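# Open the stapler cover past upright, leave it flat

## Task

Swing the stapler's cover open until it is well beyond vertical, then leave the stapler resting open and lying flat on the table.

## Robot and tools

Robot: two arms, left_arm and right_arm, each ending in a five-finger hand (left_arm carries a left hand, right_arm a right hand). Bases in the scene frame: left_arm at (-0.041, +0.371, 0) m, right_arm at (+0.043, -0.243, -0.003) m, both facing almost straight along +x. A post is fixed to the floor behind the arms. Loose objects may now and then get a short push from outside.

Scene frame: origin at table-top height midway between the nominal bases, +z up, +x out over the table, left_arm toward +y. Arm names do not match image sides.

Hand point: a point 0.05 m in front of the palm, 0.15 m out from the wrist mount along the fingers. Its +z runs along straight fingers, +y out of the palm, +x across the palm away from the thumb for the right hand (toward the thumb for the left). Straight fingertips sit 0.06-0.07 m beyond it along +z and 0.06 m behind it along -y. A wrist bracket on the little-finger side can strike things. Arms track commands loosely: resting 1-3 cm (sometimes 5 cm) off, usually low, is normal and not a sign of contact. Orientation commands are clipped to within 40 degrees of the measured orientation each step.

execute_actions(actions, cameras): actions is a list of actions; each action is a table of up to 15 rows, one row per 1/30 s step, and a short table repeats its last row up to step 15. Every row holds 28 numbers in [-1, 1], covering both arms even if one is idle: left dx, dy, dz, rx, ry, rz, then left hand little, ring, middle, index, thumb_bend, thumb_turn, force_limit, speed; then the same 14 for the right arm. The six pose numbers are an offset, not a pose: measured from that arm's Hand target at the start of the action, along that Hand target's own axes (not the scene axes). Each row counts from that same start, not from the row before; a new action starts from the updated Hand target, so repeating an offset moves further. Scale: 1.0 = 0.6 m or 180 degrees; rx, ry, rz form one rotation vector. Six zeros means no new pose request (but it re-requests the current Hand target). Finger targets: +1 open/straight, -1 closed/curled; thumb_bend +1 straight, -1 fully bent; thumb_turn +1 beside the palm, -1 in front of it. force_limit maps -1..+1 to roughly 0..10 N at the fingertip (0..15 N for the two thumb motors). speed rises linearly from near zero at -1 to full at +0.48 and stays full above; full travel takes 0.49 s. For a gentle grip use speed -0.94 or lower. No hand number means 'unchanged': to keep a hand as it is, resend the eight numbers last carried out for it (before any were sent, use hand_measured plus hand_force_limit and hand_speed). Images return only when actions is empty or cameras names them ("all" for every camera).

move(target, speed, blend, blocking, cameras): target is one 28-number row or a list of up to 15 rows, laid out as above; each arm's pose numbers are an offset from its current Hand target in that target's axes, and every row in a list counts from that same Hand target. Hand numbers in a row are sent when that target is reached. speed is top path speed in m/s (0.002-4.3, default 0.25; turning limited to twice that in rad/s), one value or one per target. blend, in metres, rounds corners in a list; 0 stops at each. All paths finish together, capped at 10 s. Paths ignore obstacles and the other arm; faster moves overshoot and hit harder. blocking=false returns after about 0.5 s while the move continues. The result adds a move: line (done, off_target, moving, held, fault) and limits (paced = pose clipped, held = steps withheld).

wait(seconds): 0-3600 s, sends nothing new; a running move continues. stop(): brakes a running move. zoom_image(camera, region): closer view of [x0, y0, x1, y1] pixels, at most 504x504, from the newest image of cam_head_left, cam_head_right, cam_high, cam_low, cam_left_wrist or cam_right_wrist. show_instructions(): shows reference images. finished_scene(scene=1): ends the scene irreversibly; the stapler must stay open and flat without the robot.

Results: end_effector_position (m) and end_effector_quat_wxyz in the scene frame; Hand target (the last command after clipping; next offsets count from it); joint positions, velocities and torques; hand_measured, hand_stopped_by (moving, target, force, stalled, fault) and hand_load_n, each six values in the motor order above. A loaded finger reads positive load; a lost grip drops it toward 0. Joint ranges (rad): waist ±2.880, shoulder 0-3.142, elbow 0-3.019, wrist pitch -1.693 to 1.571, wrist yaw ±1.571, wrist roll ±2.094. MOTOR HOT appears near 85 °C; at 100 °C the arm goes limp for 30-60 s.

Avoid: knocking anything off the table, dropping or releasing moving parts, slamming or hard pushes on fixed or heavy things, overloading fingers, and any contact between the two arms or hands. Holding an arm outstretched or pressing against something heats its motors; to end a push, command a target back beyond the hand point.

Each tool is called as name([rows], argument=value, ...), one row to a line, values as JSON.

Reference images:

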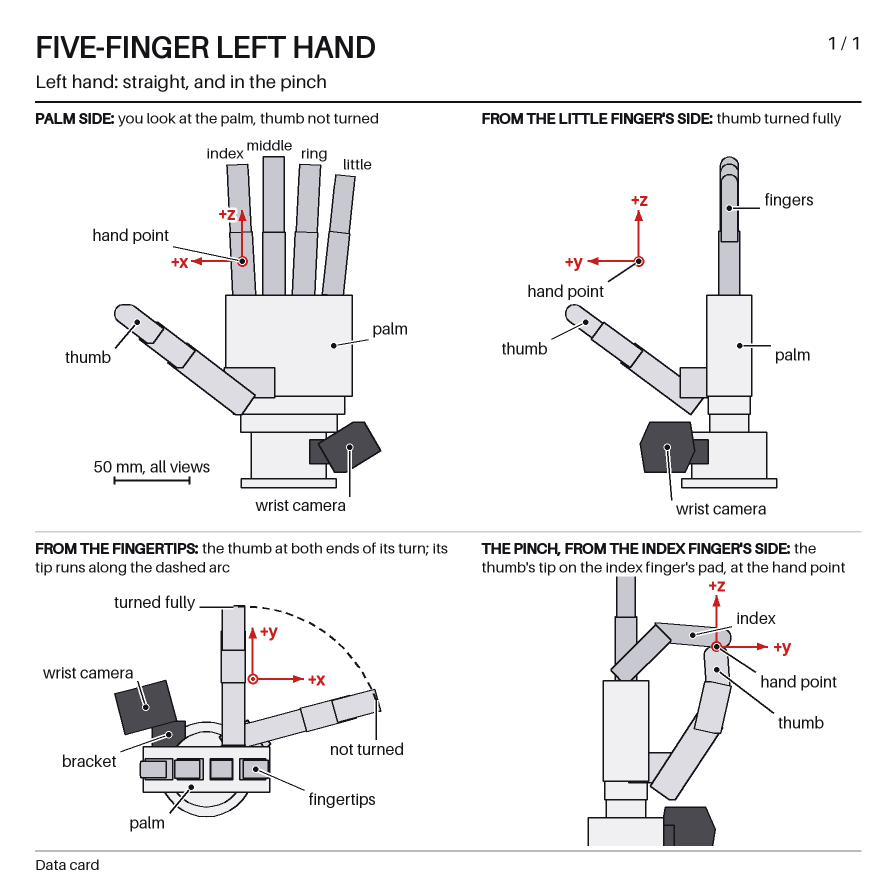

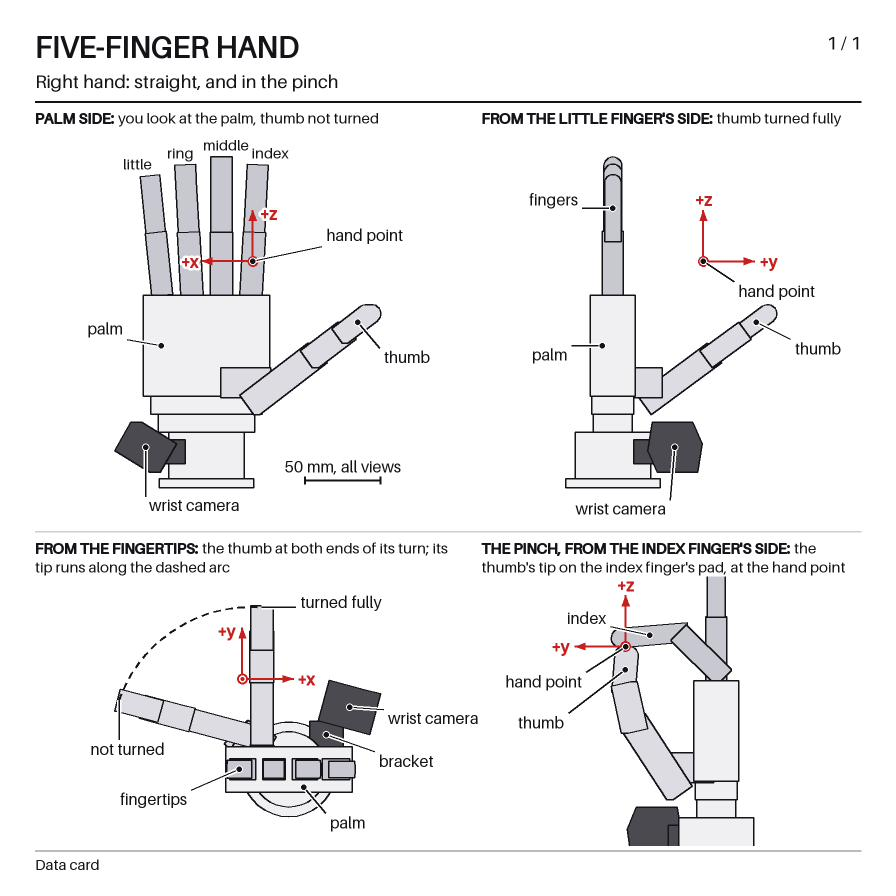

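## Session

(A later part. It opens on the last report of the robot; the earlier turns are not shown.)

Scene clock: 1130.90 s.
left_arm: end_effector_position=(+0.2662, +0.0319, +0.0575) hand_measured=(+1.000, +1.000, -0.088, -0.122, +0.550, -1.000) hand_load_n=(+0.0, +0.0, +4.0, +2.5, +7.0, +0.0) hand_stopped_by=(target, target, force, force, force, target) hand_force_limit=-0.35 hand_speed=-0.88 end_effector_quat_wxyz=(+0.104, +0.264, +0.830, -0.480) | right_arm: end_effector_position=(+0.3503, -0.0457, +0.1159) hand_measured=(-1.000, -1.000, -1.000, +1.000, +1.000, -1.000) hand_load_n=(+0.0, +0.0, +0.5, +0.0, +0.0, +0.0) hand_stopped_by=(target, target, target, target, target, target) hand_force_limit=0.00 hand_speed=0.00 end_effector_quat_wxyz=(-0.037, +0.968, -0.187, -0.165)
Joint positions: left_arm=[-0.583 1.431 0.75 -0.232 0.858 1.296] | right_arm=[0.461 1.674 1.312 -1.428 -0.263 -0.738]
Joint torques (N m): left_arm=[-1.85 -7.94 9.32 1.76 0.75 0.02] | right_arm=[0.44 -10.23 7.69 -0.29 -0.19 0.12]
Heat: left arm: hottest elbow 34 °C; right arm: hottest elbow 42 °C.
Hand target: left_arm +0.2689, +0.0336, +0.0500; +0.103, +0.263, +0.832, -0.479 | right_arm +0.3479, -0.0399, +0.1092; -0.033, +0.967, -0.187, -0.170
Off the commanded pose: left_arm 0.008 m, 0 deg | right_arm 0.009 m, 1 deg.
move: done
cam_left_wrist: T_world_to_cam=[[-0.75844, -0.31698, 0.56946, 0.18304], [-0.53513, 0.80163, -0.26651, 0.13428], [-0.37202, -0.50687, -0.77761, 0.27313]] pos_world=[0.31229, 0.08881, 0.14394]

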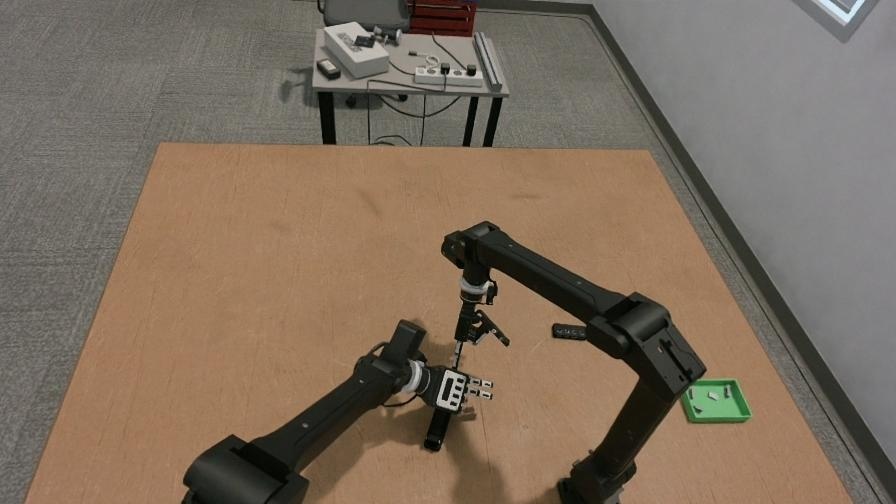

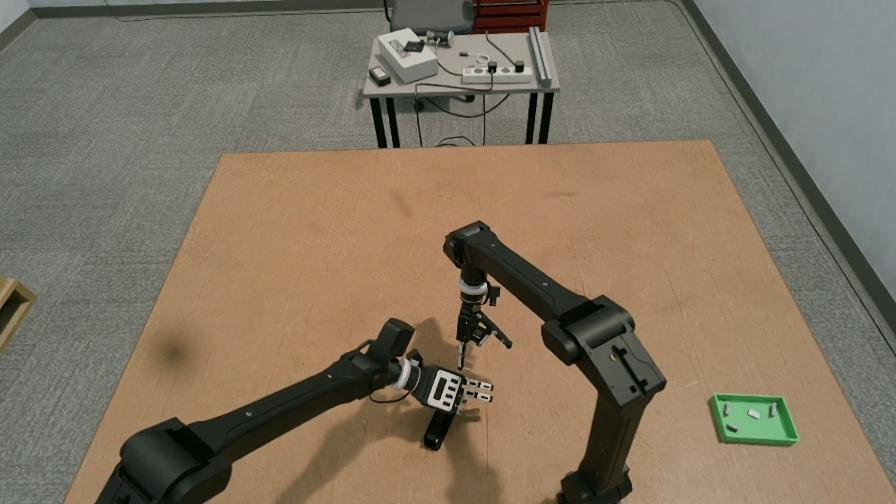

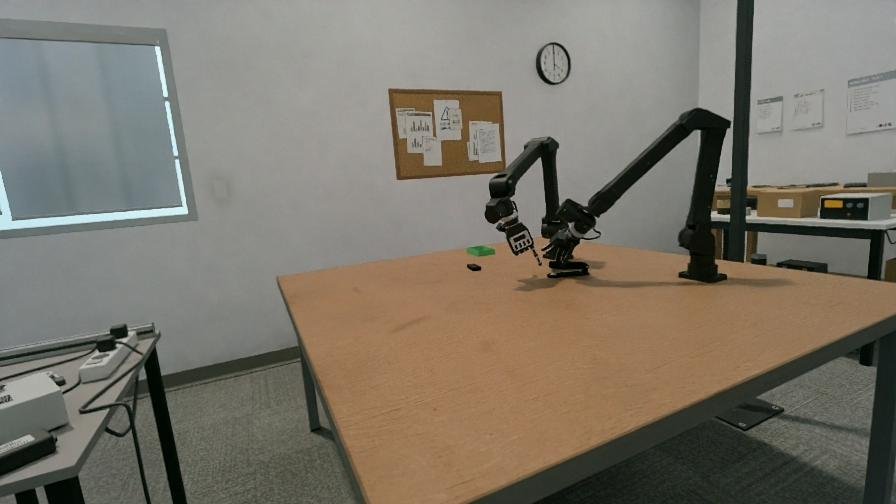

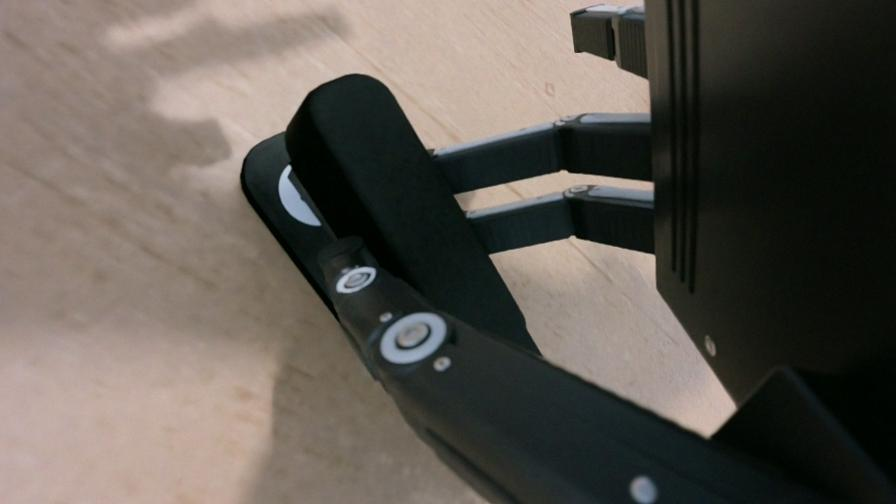

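move(target=[0,0,0,0,0,0,1,1,-0.5,-0.5,0,-1,-0.35,-0.88,-0.0113,0,0.0520,0,0,0,-1,-1,-1,1,1,-1,0,0], speed=0.06, cameras=["cam_head_left","cam_head_right","cam_low","cam_left_wrist"])

zoom_image(camera="cam_low", region=[520, 230, 580, 290])

zoom_image(camera="cam_head_right", region=[430, 340, 500, 410])

zoom_image(camera="cam_left_wrist", region=[180, 20, 480, 270])

Scene clock: 1154.60 s.
left_arm: end_effector_position=(+0.2662, +0.0319, +0.0575) hand_measured=(+1.000, +1.000, -0.088, -0.122, +0.550, -1.000) hand_load_n=(+0.0, +0.0, +4.0, +3.0, +7.0, +0.0) hand_stopped_by=(target, target, force, force, force, target) hand_force_limit=-0.35 hand_speed=-0.88 end_effector_quat_wxyz=(+0.104, +0.264, +0.830, -0.480) | right_arm: end_effector_position=(+0.3360, -0.0391, +0.0894) hand_measured=(-1.000, -1.000, -1.000, +1.000, +1.000, -1.000) hand_load_n=(+0.0, +0.0, +0.0, +0.0, +0.0, +0.0) hand_stopped_by=(target, target, target, target, target, target) hand_force_limit=0.00 hand_speed=0.00 end_effector_quat_wxyz=(-0.039, +0.968, -0.185, -0.164)
Joint positions: left_arm=[-0.583 1.431 0.75 -0.232 0.858 1.296] | right_arm=[0.489 1.674 1.238 -1.343 -0.269 -0.714]
Joint torques (N m): left_arm=[-1.08 -8.35 9.25 1.81 0.76 0.05] | right_arm=[0.38 -9.64 7.35 -0.02 -0.25 0.21]
Heat: left arm: hottest elbow 34 °C; right arm: hottest elbow 39 °C.
Hand target: left_arm +0.2689, +0.0336, +0.0500; +0.103, +0.263, +0.832, -0.479 | right_arm +0.3322, -0.0336, +0.0821; -0.033, +0.967, -0.187, -0.170
Off the commanded pose: left_arm 0.008 m, 0 deg | right_arm 0.010 m, 1 deg.
move: done
cam_left_wrist: T_world_to_cam=[[-0.75844, -0.31698, 0.56946, 0.18304], [-0.53513, 0.80163, -0.26651, 0.13428], [-0.37202, -0.50687, -0.77761, 0.27313]] pos_world=[0.31229, 0.08881, 0.14394]

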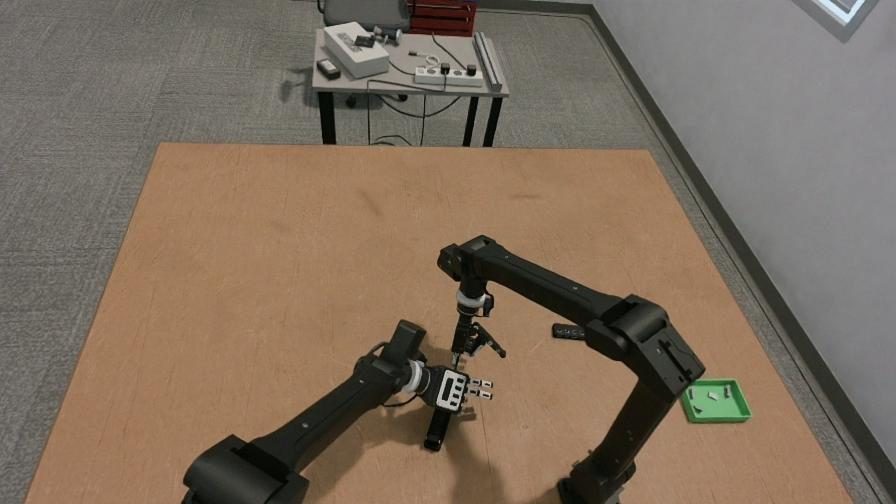

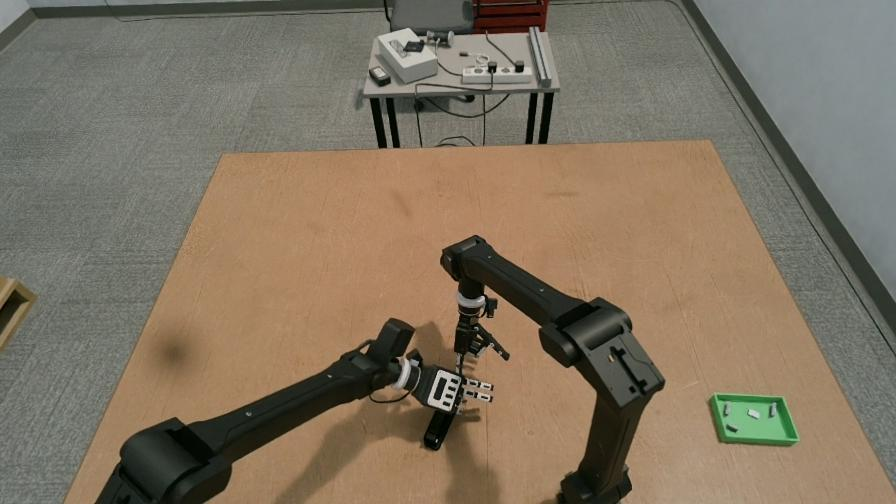

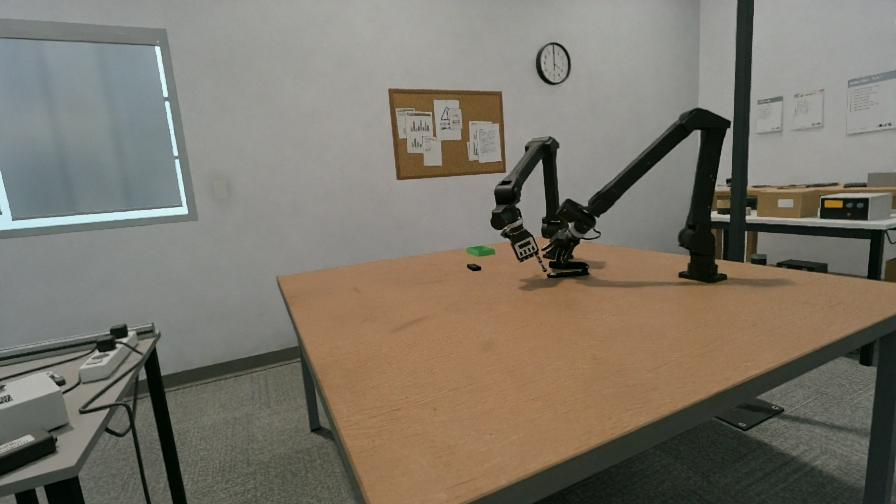

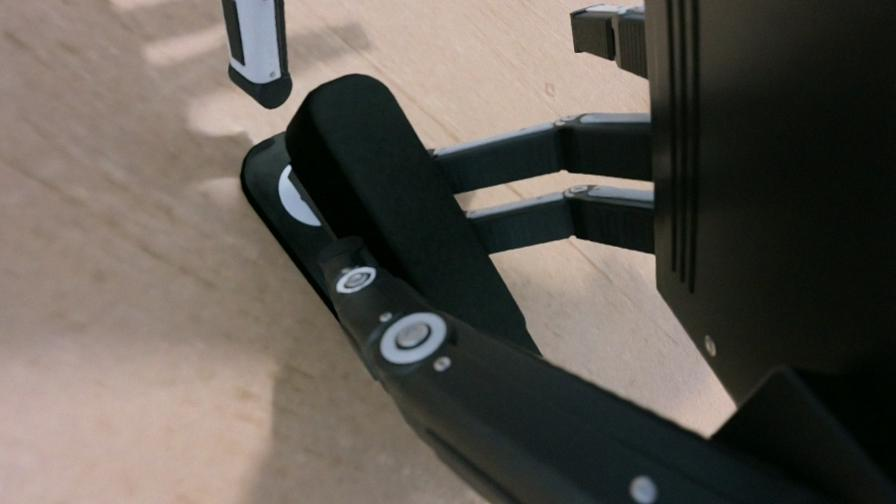

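Scaled by 8.400 from the camera's image (finer frame: 1280x720).

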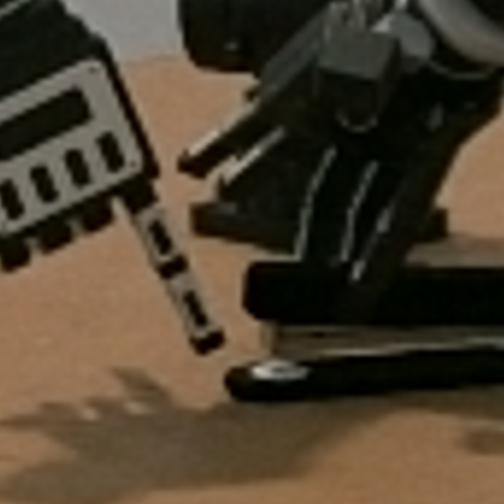

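Scaled by 7.200 from the camera's image (finer frame: 1280x720).

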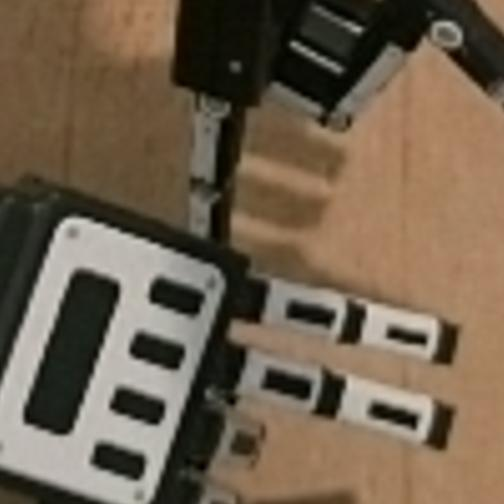

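Scaled by 1.680 from the camera's image (finer frame: 1280x720).

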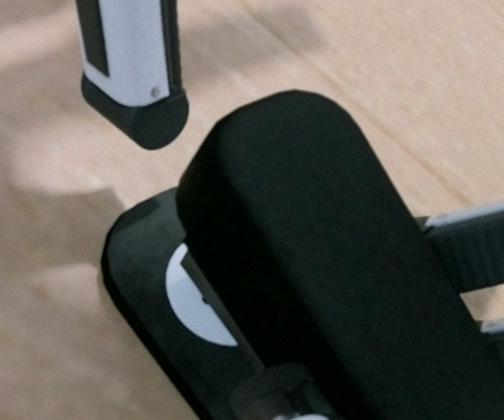

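move(target=[0,0,0,0,0,0,1,1,-0.5,-0.5,0,-1,-0.35,-0.88,-0.0178,0,0.0118,0,0,0,-1,-1,-1,1,1,-1,0,0], speed=0.04, cameras=["cam_low","cam_left_wrist"])

zoom_image(camera="cam_low", region=[520, 230, 580, 290])

zoom_image(camera="cam_left_wrist", region=[180, 20, 480, 270])

Scene clock: 1182.50 s.
left_arm: end_effector_position=(+0.2662, +0.0319, +0.0575) hand_measured=(+1.000, +1.000, -0.088, -0.122, +0.550, -1.000) hand_load_n=(+0.0, +0.0, +4.0, +3.0, +7.0, +0.0) hand_stopped_by=(target, target, force, force, force, target) hand_force_limit=-0.35 hand_speed=-0.88 end_effector_quat_wxyz=(+0.104, +0.264, +0.830, -0.480) | right_arm: end_effector_position=(+0.3239, -0.0341, +0.0813) hand_measured=(-1.000, -1.000, -1.000, +1.000, +1.000, -1.000) hand_load_n=(+0.0, +0.0, +0.0, +0.0, +0.0, +0.0) hand_stopped_by=(target, target, target, target, target, target) hand_force_limit=0.00 hand_speed=0.00 end_effector_quat_wxyz=(-0.034, +0.967, -0.186, -0.170)
Joint positions: left_arm=[-0.583 1.431 0.75 -0.232 0.858 1.296] | right_arm=[0.511 1.674 1.21 -1.324 -0.274 -0.692]
Joint torques (N m): left_arm=[-2.14 -8.88 9.07 1.59 0.74 0.06] | right_arm=[0.56 -10.87 7.32 -0.23 -0.25 0.18]
Heat: left arm: hottest elbow 33 °C; right arm: hottest elbow 37 °C.
Hand target: left_arm +0.2689, +0.0336, +0.0500; +0.103, +0.263, +0.832, -0.479 | right_arm +0.3206, -0.0289, +0.0792; -0.033, +0.967, -0.187, -0.171
Off the commanded pose: left_arm 0.008 m, 0 deg | right_arm 0.007 m, 0 deg.
move: done
cam_left_wrist: T_world_to_cam=[[-0.75844, -0.31698, 0.56946, 0.18304], [-0.53513, 0.80163, -0.26651, 0.13428], [-0.37202, -0.50687, -0.77761, 0.27313]] pos_world=[0.31229, 0.08881, 0.14394]

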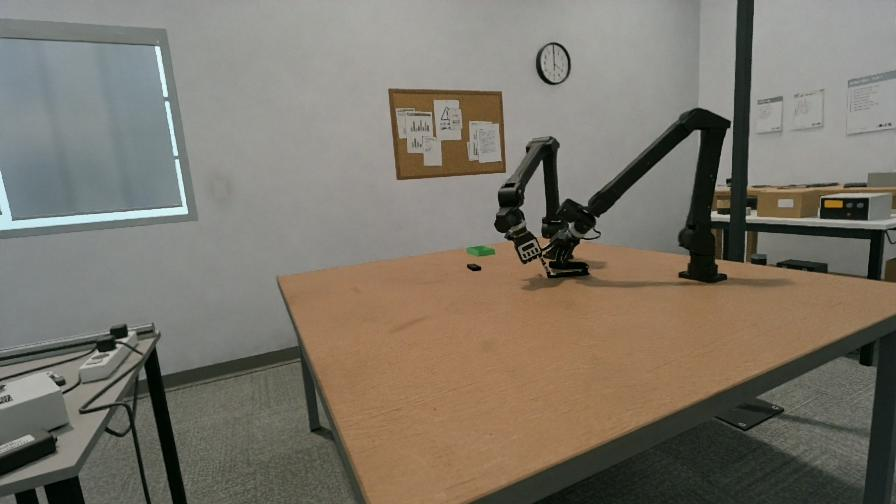

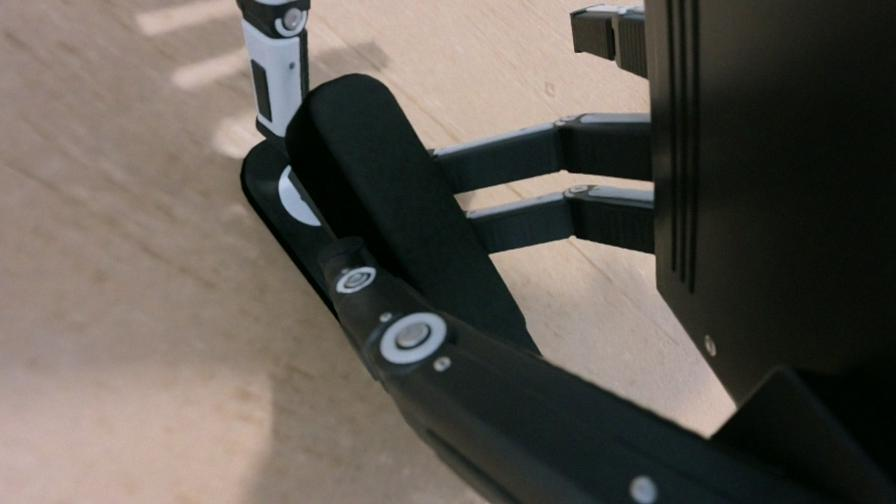

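Scaled by 8.400 from the camera's image (finer frame: 1280x720).

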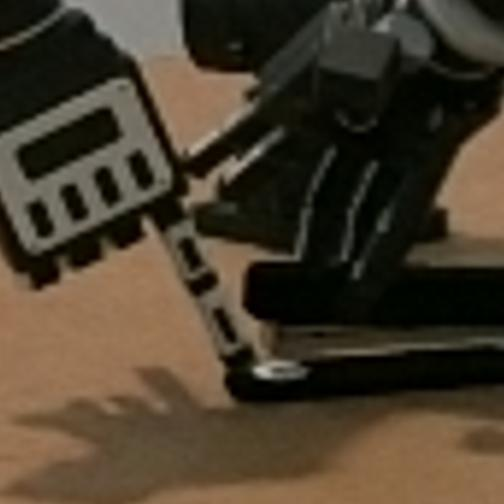

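Scaled by 1.680 from the camera's image (finer frame: 1280x720).

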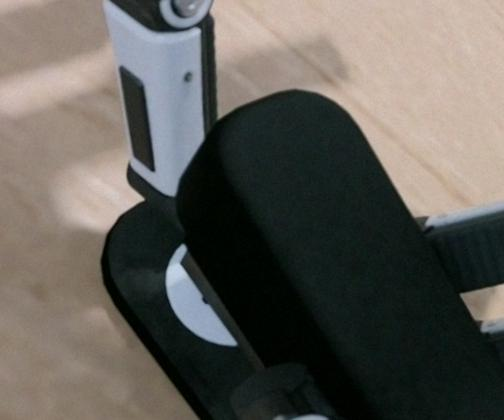

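move([
  [0,0,0,0,0,0,1,1,-0.5,-0.5,0,-1,-0.35,-0.88,0.0015,0,0.0135,0,0,0,-1,-1,-1,1,1,-1,0,0],
  [-0.0042,-0.0227,-0.0158,0,-0.0382,0.0546,1,1,-0.5,-0.5,0,-1,-0.35,-0.88,0.0015,0,0.0135,0,0,0,-1,-1,-1,1,1,-1,0,0],
], speed=0.04, cameras=["cam_low","cam_left_wrist","cam_head_right","cam_head_left"])

zoom_image(camera="cam_low", region=[530, 230, 600, 290])

zoom_image(camera="cam_left_wrist", region=[180, 20, 480, 270])

zoom_image(camera="cam_head_right", region=[410, 360, 490, 460])

Scene clock: 1208.03 s.
left_arm: end_effector_position=(+0.2618, +0.0397, +0.0559) hand_measured=(+1.000, +1.000, -0.088, -0.122, +0.550, -1.000) hand_load_n=(+0.0, +0.0, +2.5, +3.0, +7.0, +0.0) hand_stopped_by=(target, target, force, force, force, target) hand_force_limit=-0.35 hand_speed=-0.88 end_effector_quat_wxyz=(+0.175, +0.290, +0.809, -0.481) | right_arm: end_effector_position=(+0.3238, -0.0317, +0.0767) hand_measured=(-1.000, -1.000, -1.000, +1.000, +1.000, -1.000) hand_load_n=(+0.0, +0.0, +0.0, +0.0, +0.0, +0.0) hand_stopped_by=(target, target, target, target, target, target) hand_force_limit=0.00 hand_speed=0.00 end_effector_quat_wxyz=(-0.039, +0.967, -0.186, -0.167)
Joint positions: left_arm=[-0.589 1.362 0.623 -0.031 0.818 1.309] | right_arm=[0.514 1.674 1.199 -1.302 -0.279 -0.688]
Joint torques (N m): left_arm=[-3.02 -9.88 9.01 2.4 0.47 0.06] | right_arm=[-0.03 -10.29 6.79 -0.12 -0.11 0.14]
Heat: left arm: hottest elbow 33 °C; right arm: hottest elbow 37 °C.
Hand target: left_arm +0.2645, +0.0354, +0.0661; +0.193, +0.304, +0.798, -0.483 | right_arm +0.3188, -0.0282, +0.0712; -0.033, +0.967, -0.187, -0.171
Off the commanded pose: left_arm 0.012 m, 3 deg | right_arm 0.008 m, 1 deg.
move: off_target (left_arm)
cam_left_wrist: T_world_to_cam=[[-0.83049, -0.29914, 0.4699, 0.20681], [-0.49806, 0.77654, -0.38591, 0.12311], [-0.24946, -0.55453, -0.79389, 0.2449]] pos_world=[0.29416, 0.10207, 0.14476]
Images, in order (width x height): cam_head_left 896x504, cam_head_right 896x504, cam_low 896x504, cam_left_wrist 896x504.

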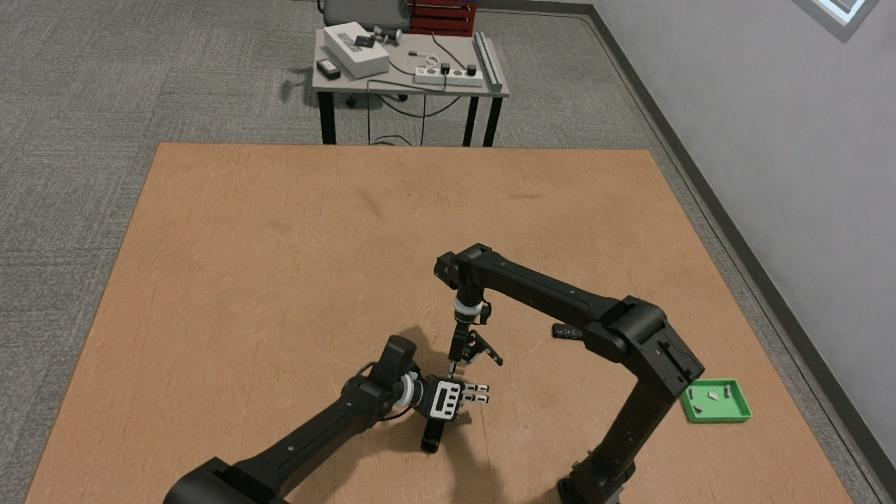

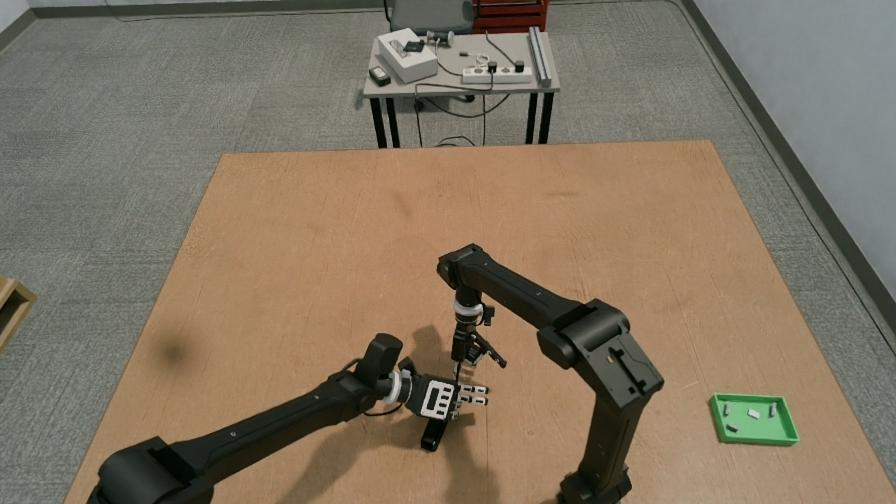

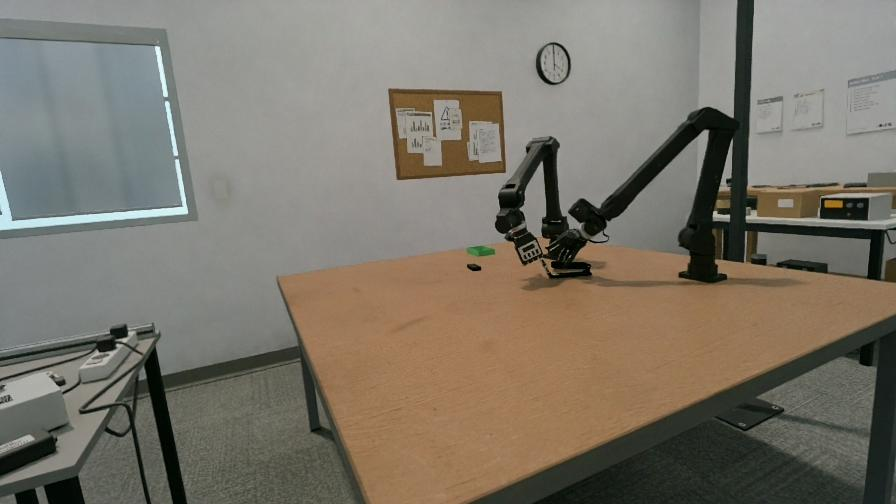

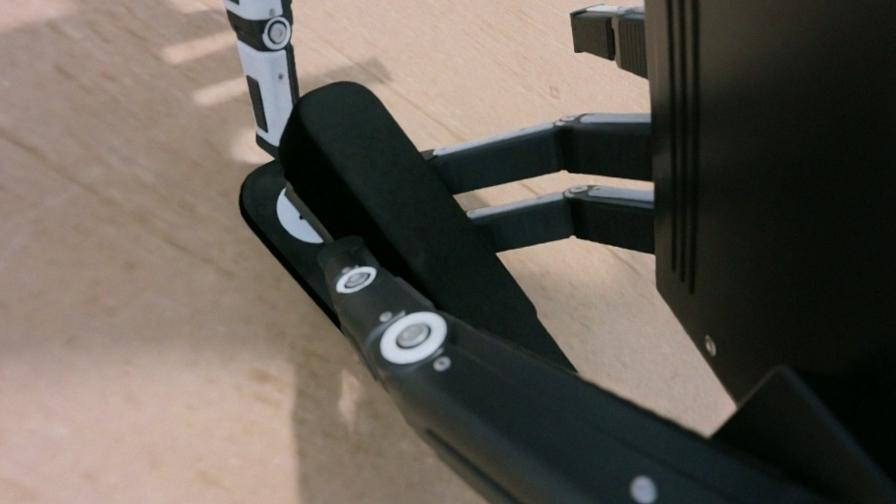

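Scaled by 7.200 from the camera's image (finer frame: 1280x720).

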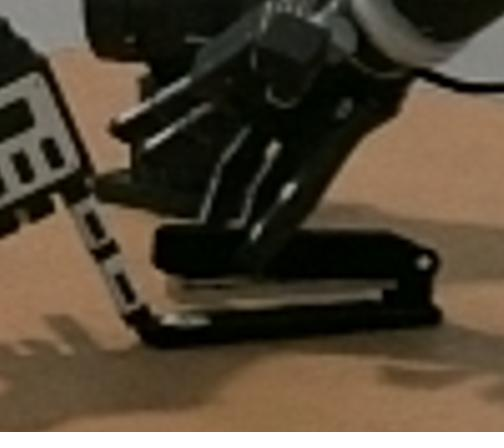

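Scaled by 1.680 from the camera's image (finer frame: 1280x720).

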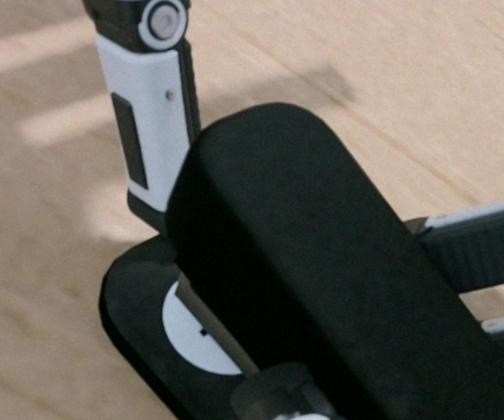

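Scaled by 5.040 from the camera's image (finer frame: 1280x720).

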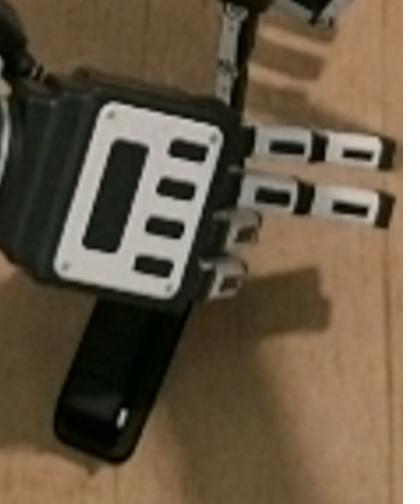

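move([
  [0,0,0,0,0,0,1,1,-0.5,-0.5,0,-1,-0.35,-0.88,-0.0091,0,-0.0251,0,0,0,-1,-1,-1,1,1,-1,0,0],
  [0,0,0,0,0,0,1,1,-0.5,-0.5,0,-1,-0.35,-0.88,-0.0233,0,-0.0199,0,0,0,-1,-1,-1,1,1,-1,0,0],
], speed=0.04, cameras=["cam_low","cam_left_wrist"])

zoom_image(camera="cam_low", region=[530, 230, 600, 290])

zoom_image(camera="cam_left_wrist", region=[180, 20, 480, 270])

Scene clock: 1244.03 s.
left_arm: end_effector_position=(+0.2619, +0.0396, +0.0564) hand_measured=(+1.000, +1.000, -0.088, -0.122, +0.550, -1.000) hand_load_n=(+0.0, -0.5, +2.5, +2.5, +6.5, +0.0) hand_stopped_by=(target, target, force, force, force, target) hand_force_limit=-0.35 hand_speed=-0.88 end_effector_quat_wxyz=(+0.176, +0.290, +0.808, -0.481) | right_arm: end_effector_position=(+0.3154, -0.0288, +0.0858) hand_measured=(-1.000, -1.000, -1.000, +1.000, +1.000, -1.000) hand_load_n=(+0.0, +0.0, +0.0, +0.0, -0.5, +0.0) hand_stopped_by=(target, target, target, target, target, target) hand_force_limit=0.00 hand_speed=0.00 end_effector_quat_wxyz=(-0.035, +0.967, -0.186, -0.169)
Joint positions: left_arm=[-0.589 1.361 0.623 -0.031 0.818 1.309] | right_arm=[0.531 1.656 1.199 -1.325 -0.279 -0.673]
Joint torques (N m): left_arm=[-2.2 -9.41 9.11 2.14 0.47 0.19] | right_arm=[0.67 -11.69 7.3 -0.38 -0.19 0.18]
Heat: left arm: hottest elbow 35 °C; right arm: hottest elbow 36 °C.
Hand target: left_arm +0.2645, +0.0354, +0.0661; +0.193, +0.304, +0.798, -0.483 | right_arm +0.3104, -0.0248, +0.0872; -0.033, +0.967, -0.187, -0.171
Off the commanded pose: left_arm 0.011 m, 3 deg | right_arm 0.007 m, 0 deg.
move: done
cam_left_wrist: T_world_to_cam=[[-0.8311, -0.29872, 0.46909, 0.20683], [-0.49754, 0.77622, -0.38721, 0.12337], [-0.24845, -0.5552, -0.79374, 0.24505]] pos_world=[0.29416, 0.10207, 0.14526]

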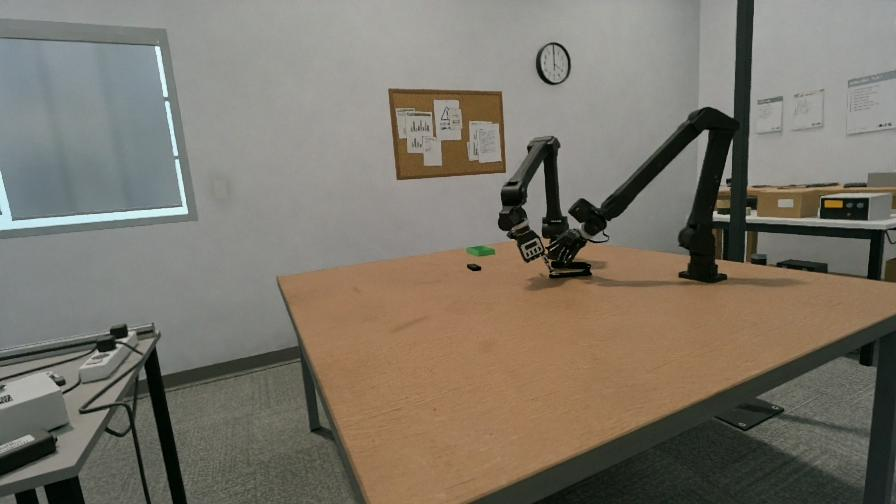

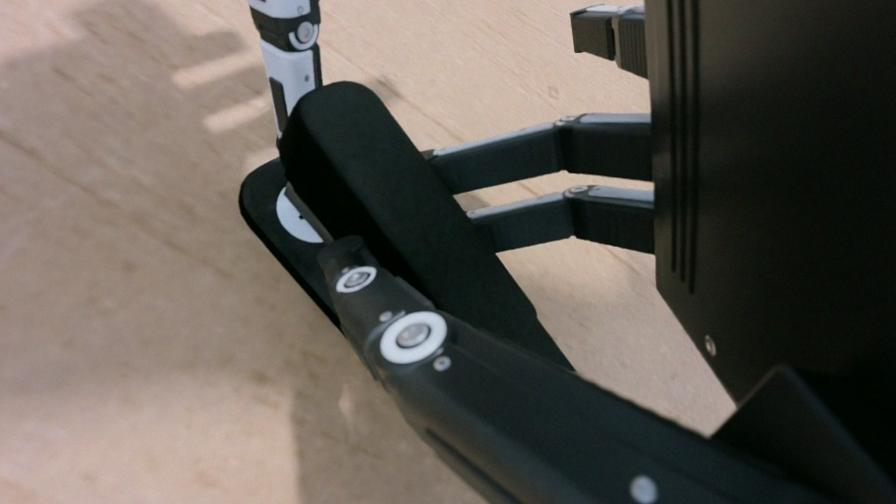

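Scaled by 7.200 from the camera's image (finer frame: 1280x720).

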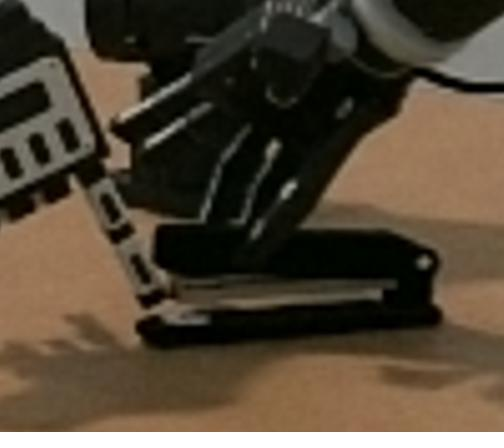

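Scaled by 1.680 from the camera's image (finer frame: 1280x720).

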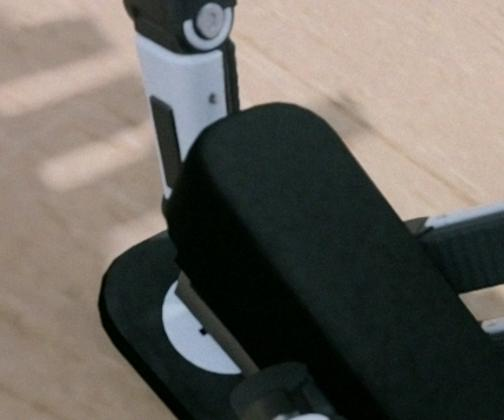

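move([
  [0,0,0,0,0,0,1,1,-0.5,-0.5,0,-1,-0.35,-0.88,0.0120,0,0.0329,0,0,0,-1,-1,-1,1,1,-1,0,0],
  [-0.0201,-0.0218,-0.0153,0,0,0,1,1,-0.5,-0.5,0,-1,-0.35,-0.88,0.0120,0,0.0329,0,0,0,-1,-1,-1,1,1,-1,0,0],
], speed=0.04, cameras=["cam_low","cam_left_wrist"])

zoom_image(camera="cam_low", region=[530, 230, 600, 290])

zoom_image(camera="cam_left_wrist", region=[180, 20, 480, 270])

Scene clock: 1262.40 s.
left_arm: end_effector_position=(+0.2557, +0.0450, +0.0629) hand_measured=(+1.000, +1.000, -0.088, -0.122, +0.550, -1.000) hand_load_n=(+0.0, +0.0, +2.5, +3.0, +6.5, +0.0) hand_stopped_by=(target, target, force, force, force, target) hand_force_limit=-0.35 hand_speed=-0.88 end_effector_quat_wxyz=(+0.171, +0.288, +0.813, -0.477) | right_arm: end_effector_position=(+0.3143, -0.0269, +0.0761) hand_measured=(-1.000, -1.000, -1.000, +1.000, +1.000, -1.000) hand_load_n=(+0.0, +0.0, +0.5, +0.0, -0.5, +0.0) hand_stopped_by=(target, target, target, target, target, target) hand_force_limit=0.00 hand_speed=0.00 end_effector_quat_wxyz=(-0.043, +0.968, -0.184, -0.166)
Joint positions: left_arm=[-0.59 1.323 0.621 -0.082 0.811 1.311] | right_arm=[0.533 1.656 1.176 -1.284 -0.286 -0.672]
Joint torques (N m): left_arm=[-2.84 -10.29 11.99 1.47 0.73 0.11] | right_arm=[-0.09 -9.76 6.71 0.02 0.04 0.18]
Heat: left arm: hottest elbow 35 °C; right arm: hottest elbow 36 °C.
Hand target: left_arm +0.2644, +0.0353, +0.0861; +0.193, +0.304, +0.798, -0.483 | right_arm +0.3104, -0.0248, +0.0663; -0.033, +0.967, -0.187, -0.171
Off the commanded pose: left_arm 0.027 m, 4 deg | right_arm 0.011 m, 1 deg.
move: off_target (left_arm, right_arm)
cam_left_wrist: T_world_to_cam=[[-0.82624, -0.30786, 0.47175, 0.19921], [-0.50331, 0.77957, -0.37277, 0.11905], [-0.253, -0.54543, -0.79906, 0.25274]] pos_world=[0.28846, 0.10637, 0.15235]

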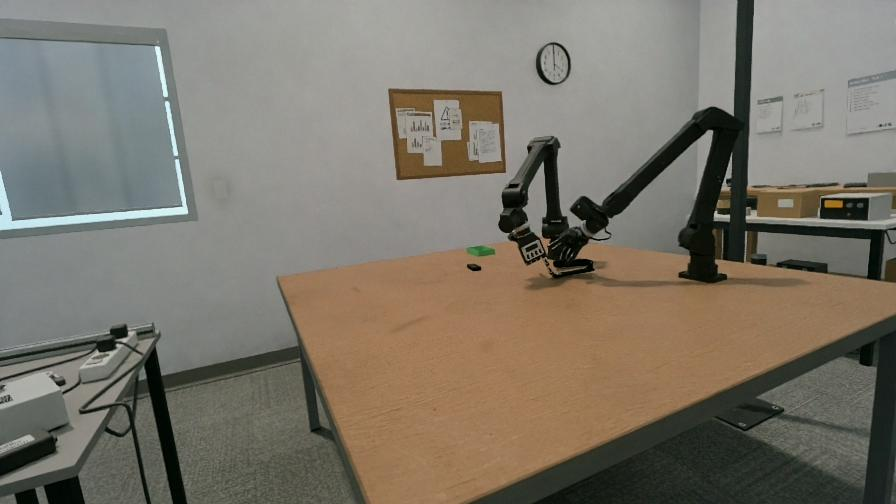

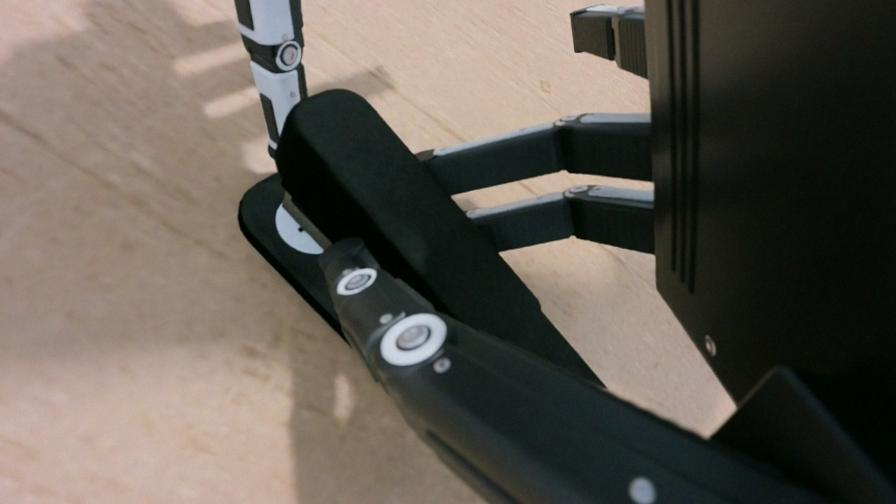

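Scaled by 7.200 from the camera's image (finer frame: 1280x720).

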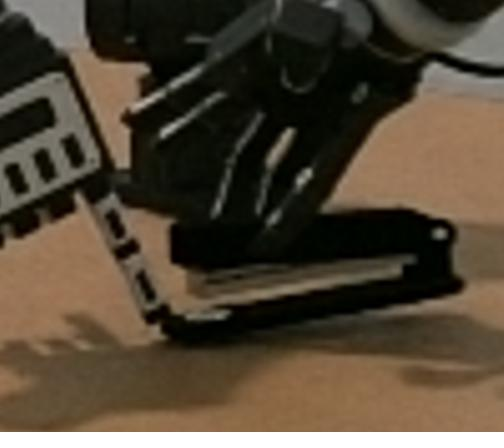

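Scaled by 1.680 from the camera's image (finer frame: 1280x720).

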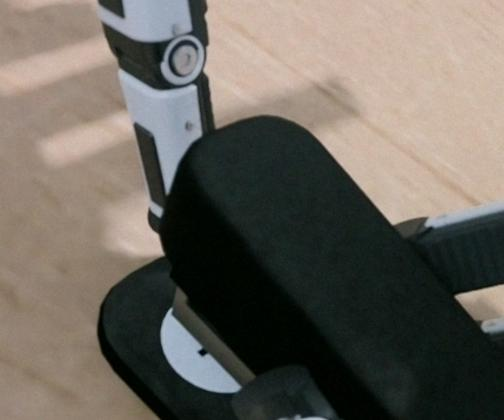

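move(target=[0.0201,0.0218,0.0153,0,0,0,1,1,-0.5,-0.5,0,-1,-0.35,-0.88,-0.0046,0,-0.0125,0,0,0,-1,-1,-1,1,1,-1,0,0], speed=0.04, cameras=["cam_low","cam_left_wrist"])

zoom_image(camera="cam_low", region=[530, 230, 600, 290])

Scene clock: 1318.00 s.
left_arm: end_effector_position=(+0.2596, +0.0424, +0.0627) hand_measured=(+1.000, +1.000, -0.088, -0.122, +0.550, -1.000) hand_load_n=(+0.0, +0.0, +2.5, +2.5, +7.0, +1.0) hand_stopped_by=(target, target, force, force, force, target) hand_force_limit=-0.35 hand_speed=-0.88 end_effector_quat_wxyz=(+0.182, +0.292, +0.807, -0.480) | right_arm: end_effector_position=(+0.3148, -0.0278, +0.0759) hand_measured=(-1.000, -1.000, -1.000, +1.000, +1.000, -1.000) hand_load_n=(+0.0, +0.0, +0.0, +0.0, +0.0, +0.0) hand_stopped_by=(target, target, target, target, target, target) hand_force_limit=0.00 hand_speed=0.00 end_effector_quat_wxyz=(-0.041, +0.968, -0.184, -0.164)
Joint positions: left_arm=[-0.59 1.331 0.614 -0.041 0.811 1.311] | right_arm=[0.533 1.656 1.176 -1.284 -0.281 -0.672]
Joint torques (N m): left_arm=[-3.19 -6.89 10.1 2.59 0.72 0.1] | right_arm=[-0.32 -9.99 7.49 -0.62 -0.14 0.16]
Heat: left arm: hottest elbow 35 °C; right arm: hottest elbow 36 °C.
Hand target: left_arm +0.2645, +0.0353, +0.0662; +0.193, +0.304, +0.798, -0.483 | right_arm +0.3104, -0.0248, +0.0742; -0.033, +0.967, -0.187, -0.170
Off the commanded pose: left_arm 0.009 m, 2 deg | right_arm 0.006 m, 1 deg.
move: done
cam_left_wrist: T_world_to_cam=[[-0.83645, -0.30105, 0.45795, 0.20493], [-0.49487, 0.77395, -0.3951, 0.12241], [-0.23548, -0.5571, -0.79636, 0.2479]] pos_world=[0.29037, 0.10506, 0.15193]

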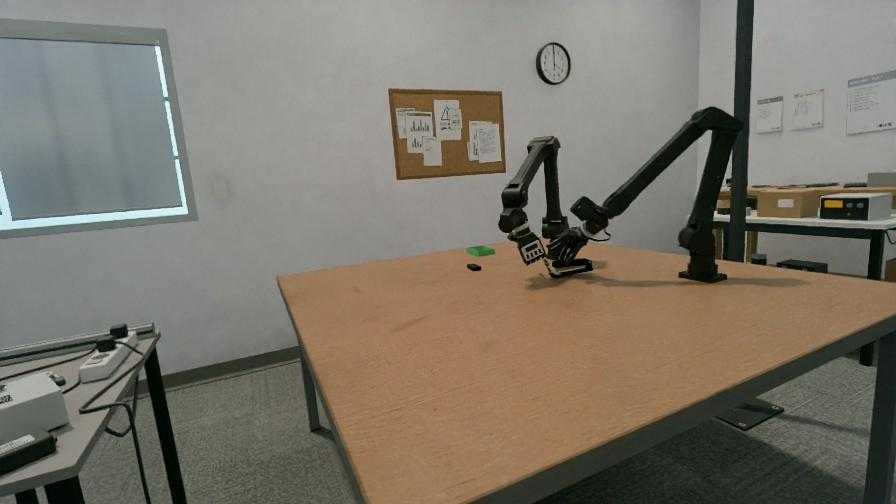

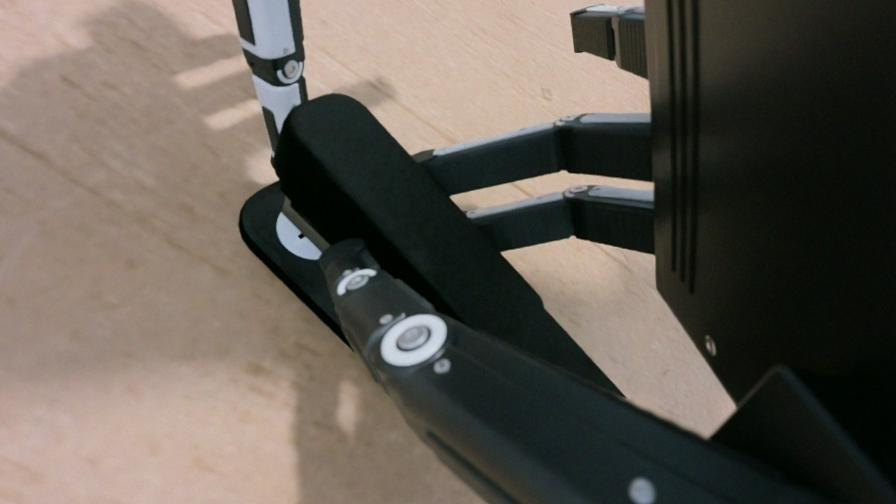

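Scaled by 7.200 from the camera's image (finer frame: 1280x720).

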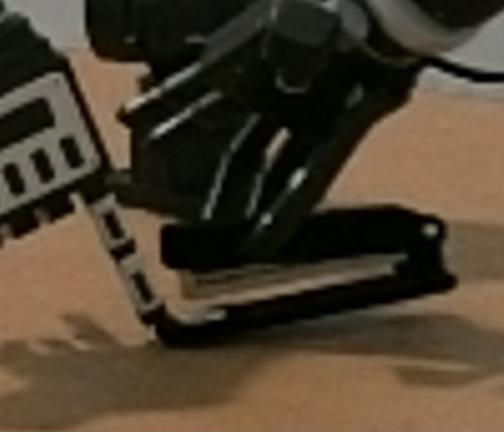

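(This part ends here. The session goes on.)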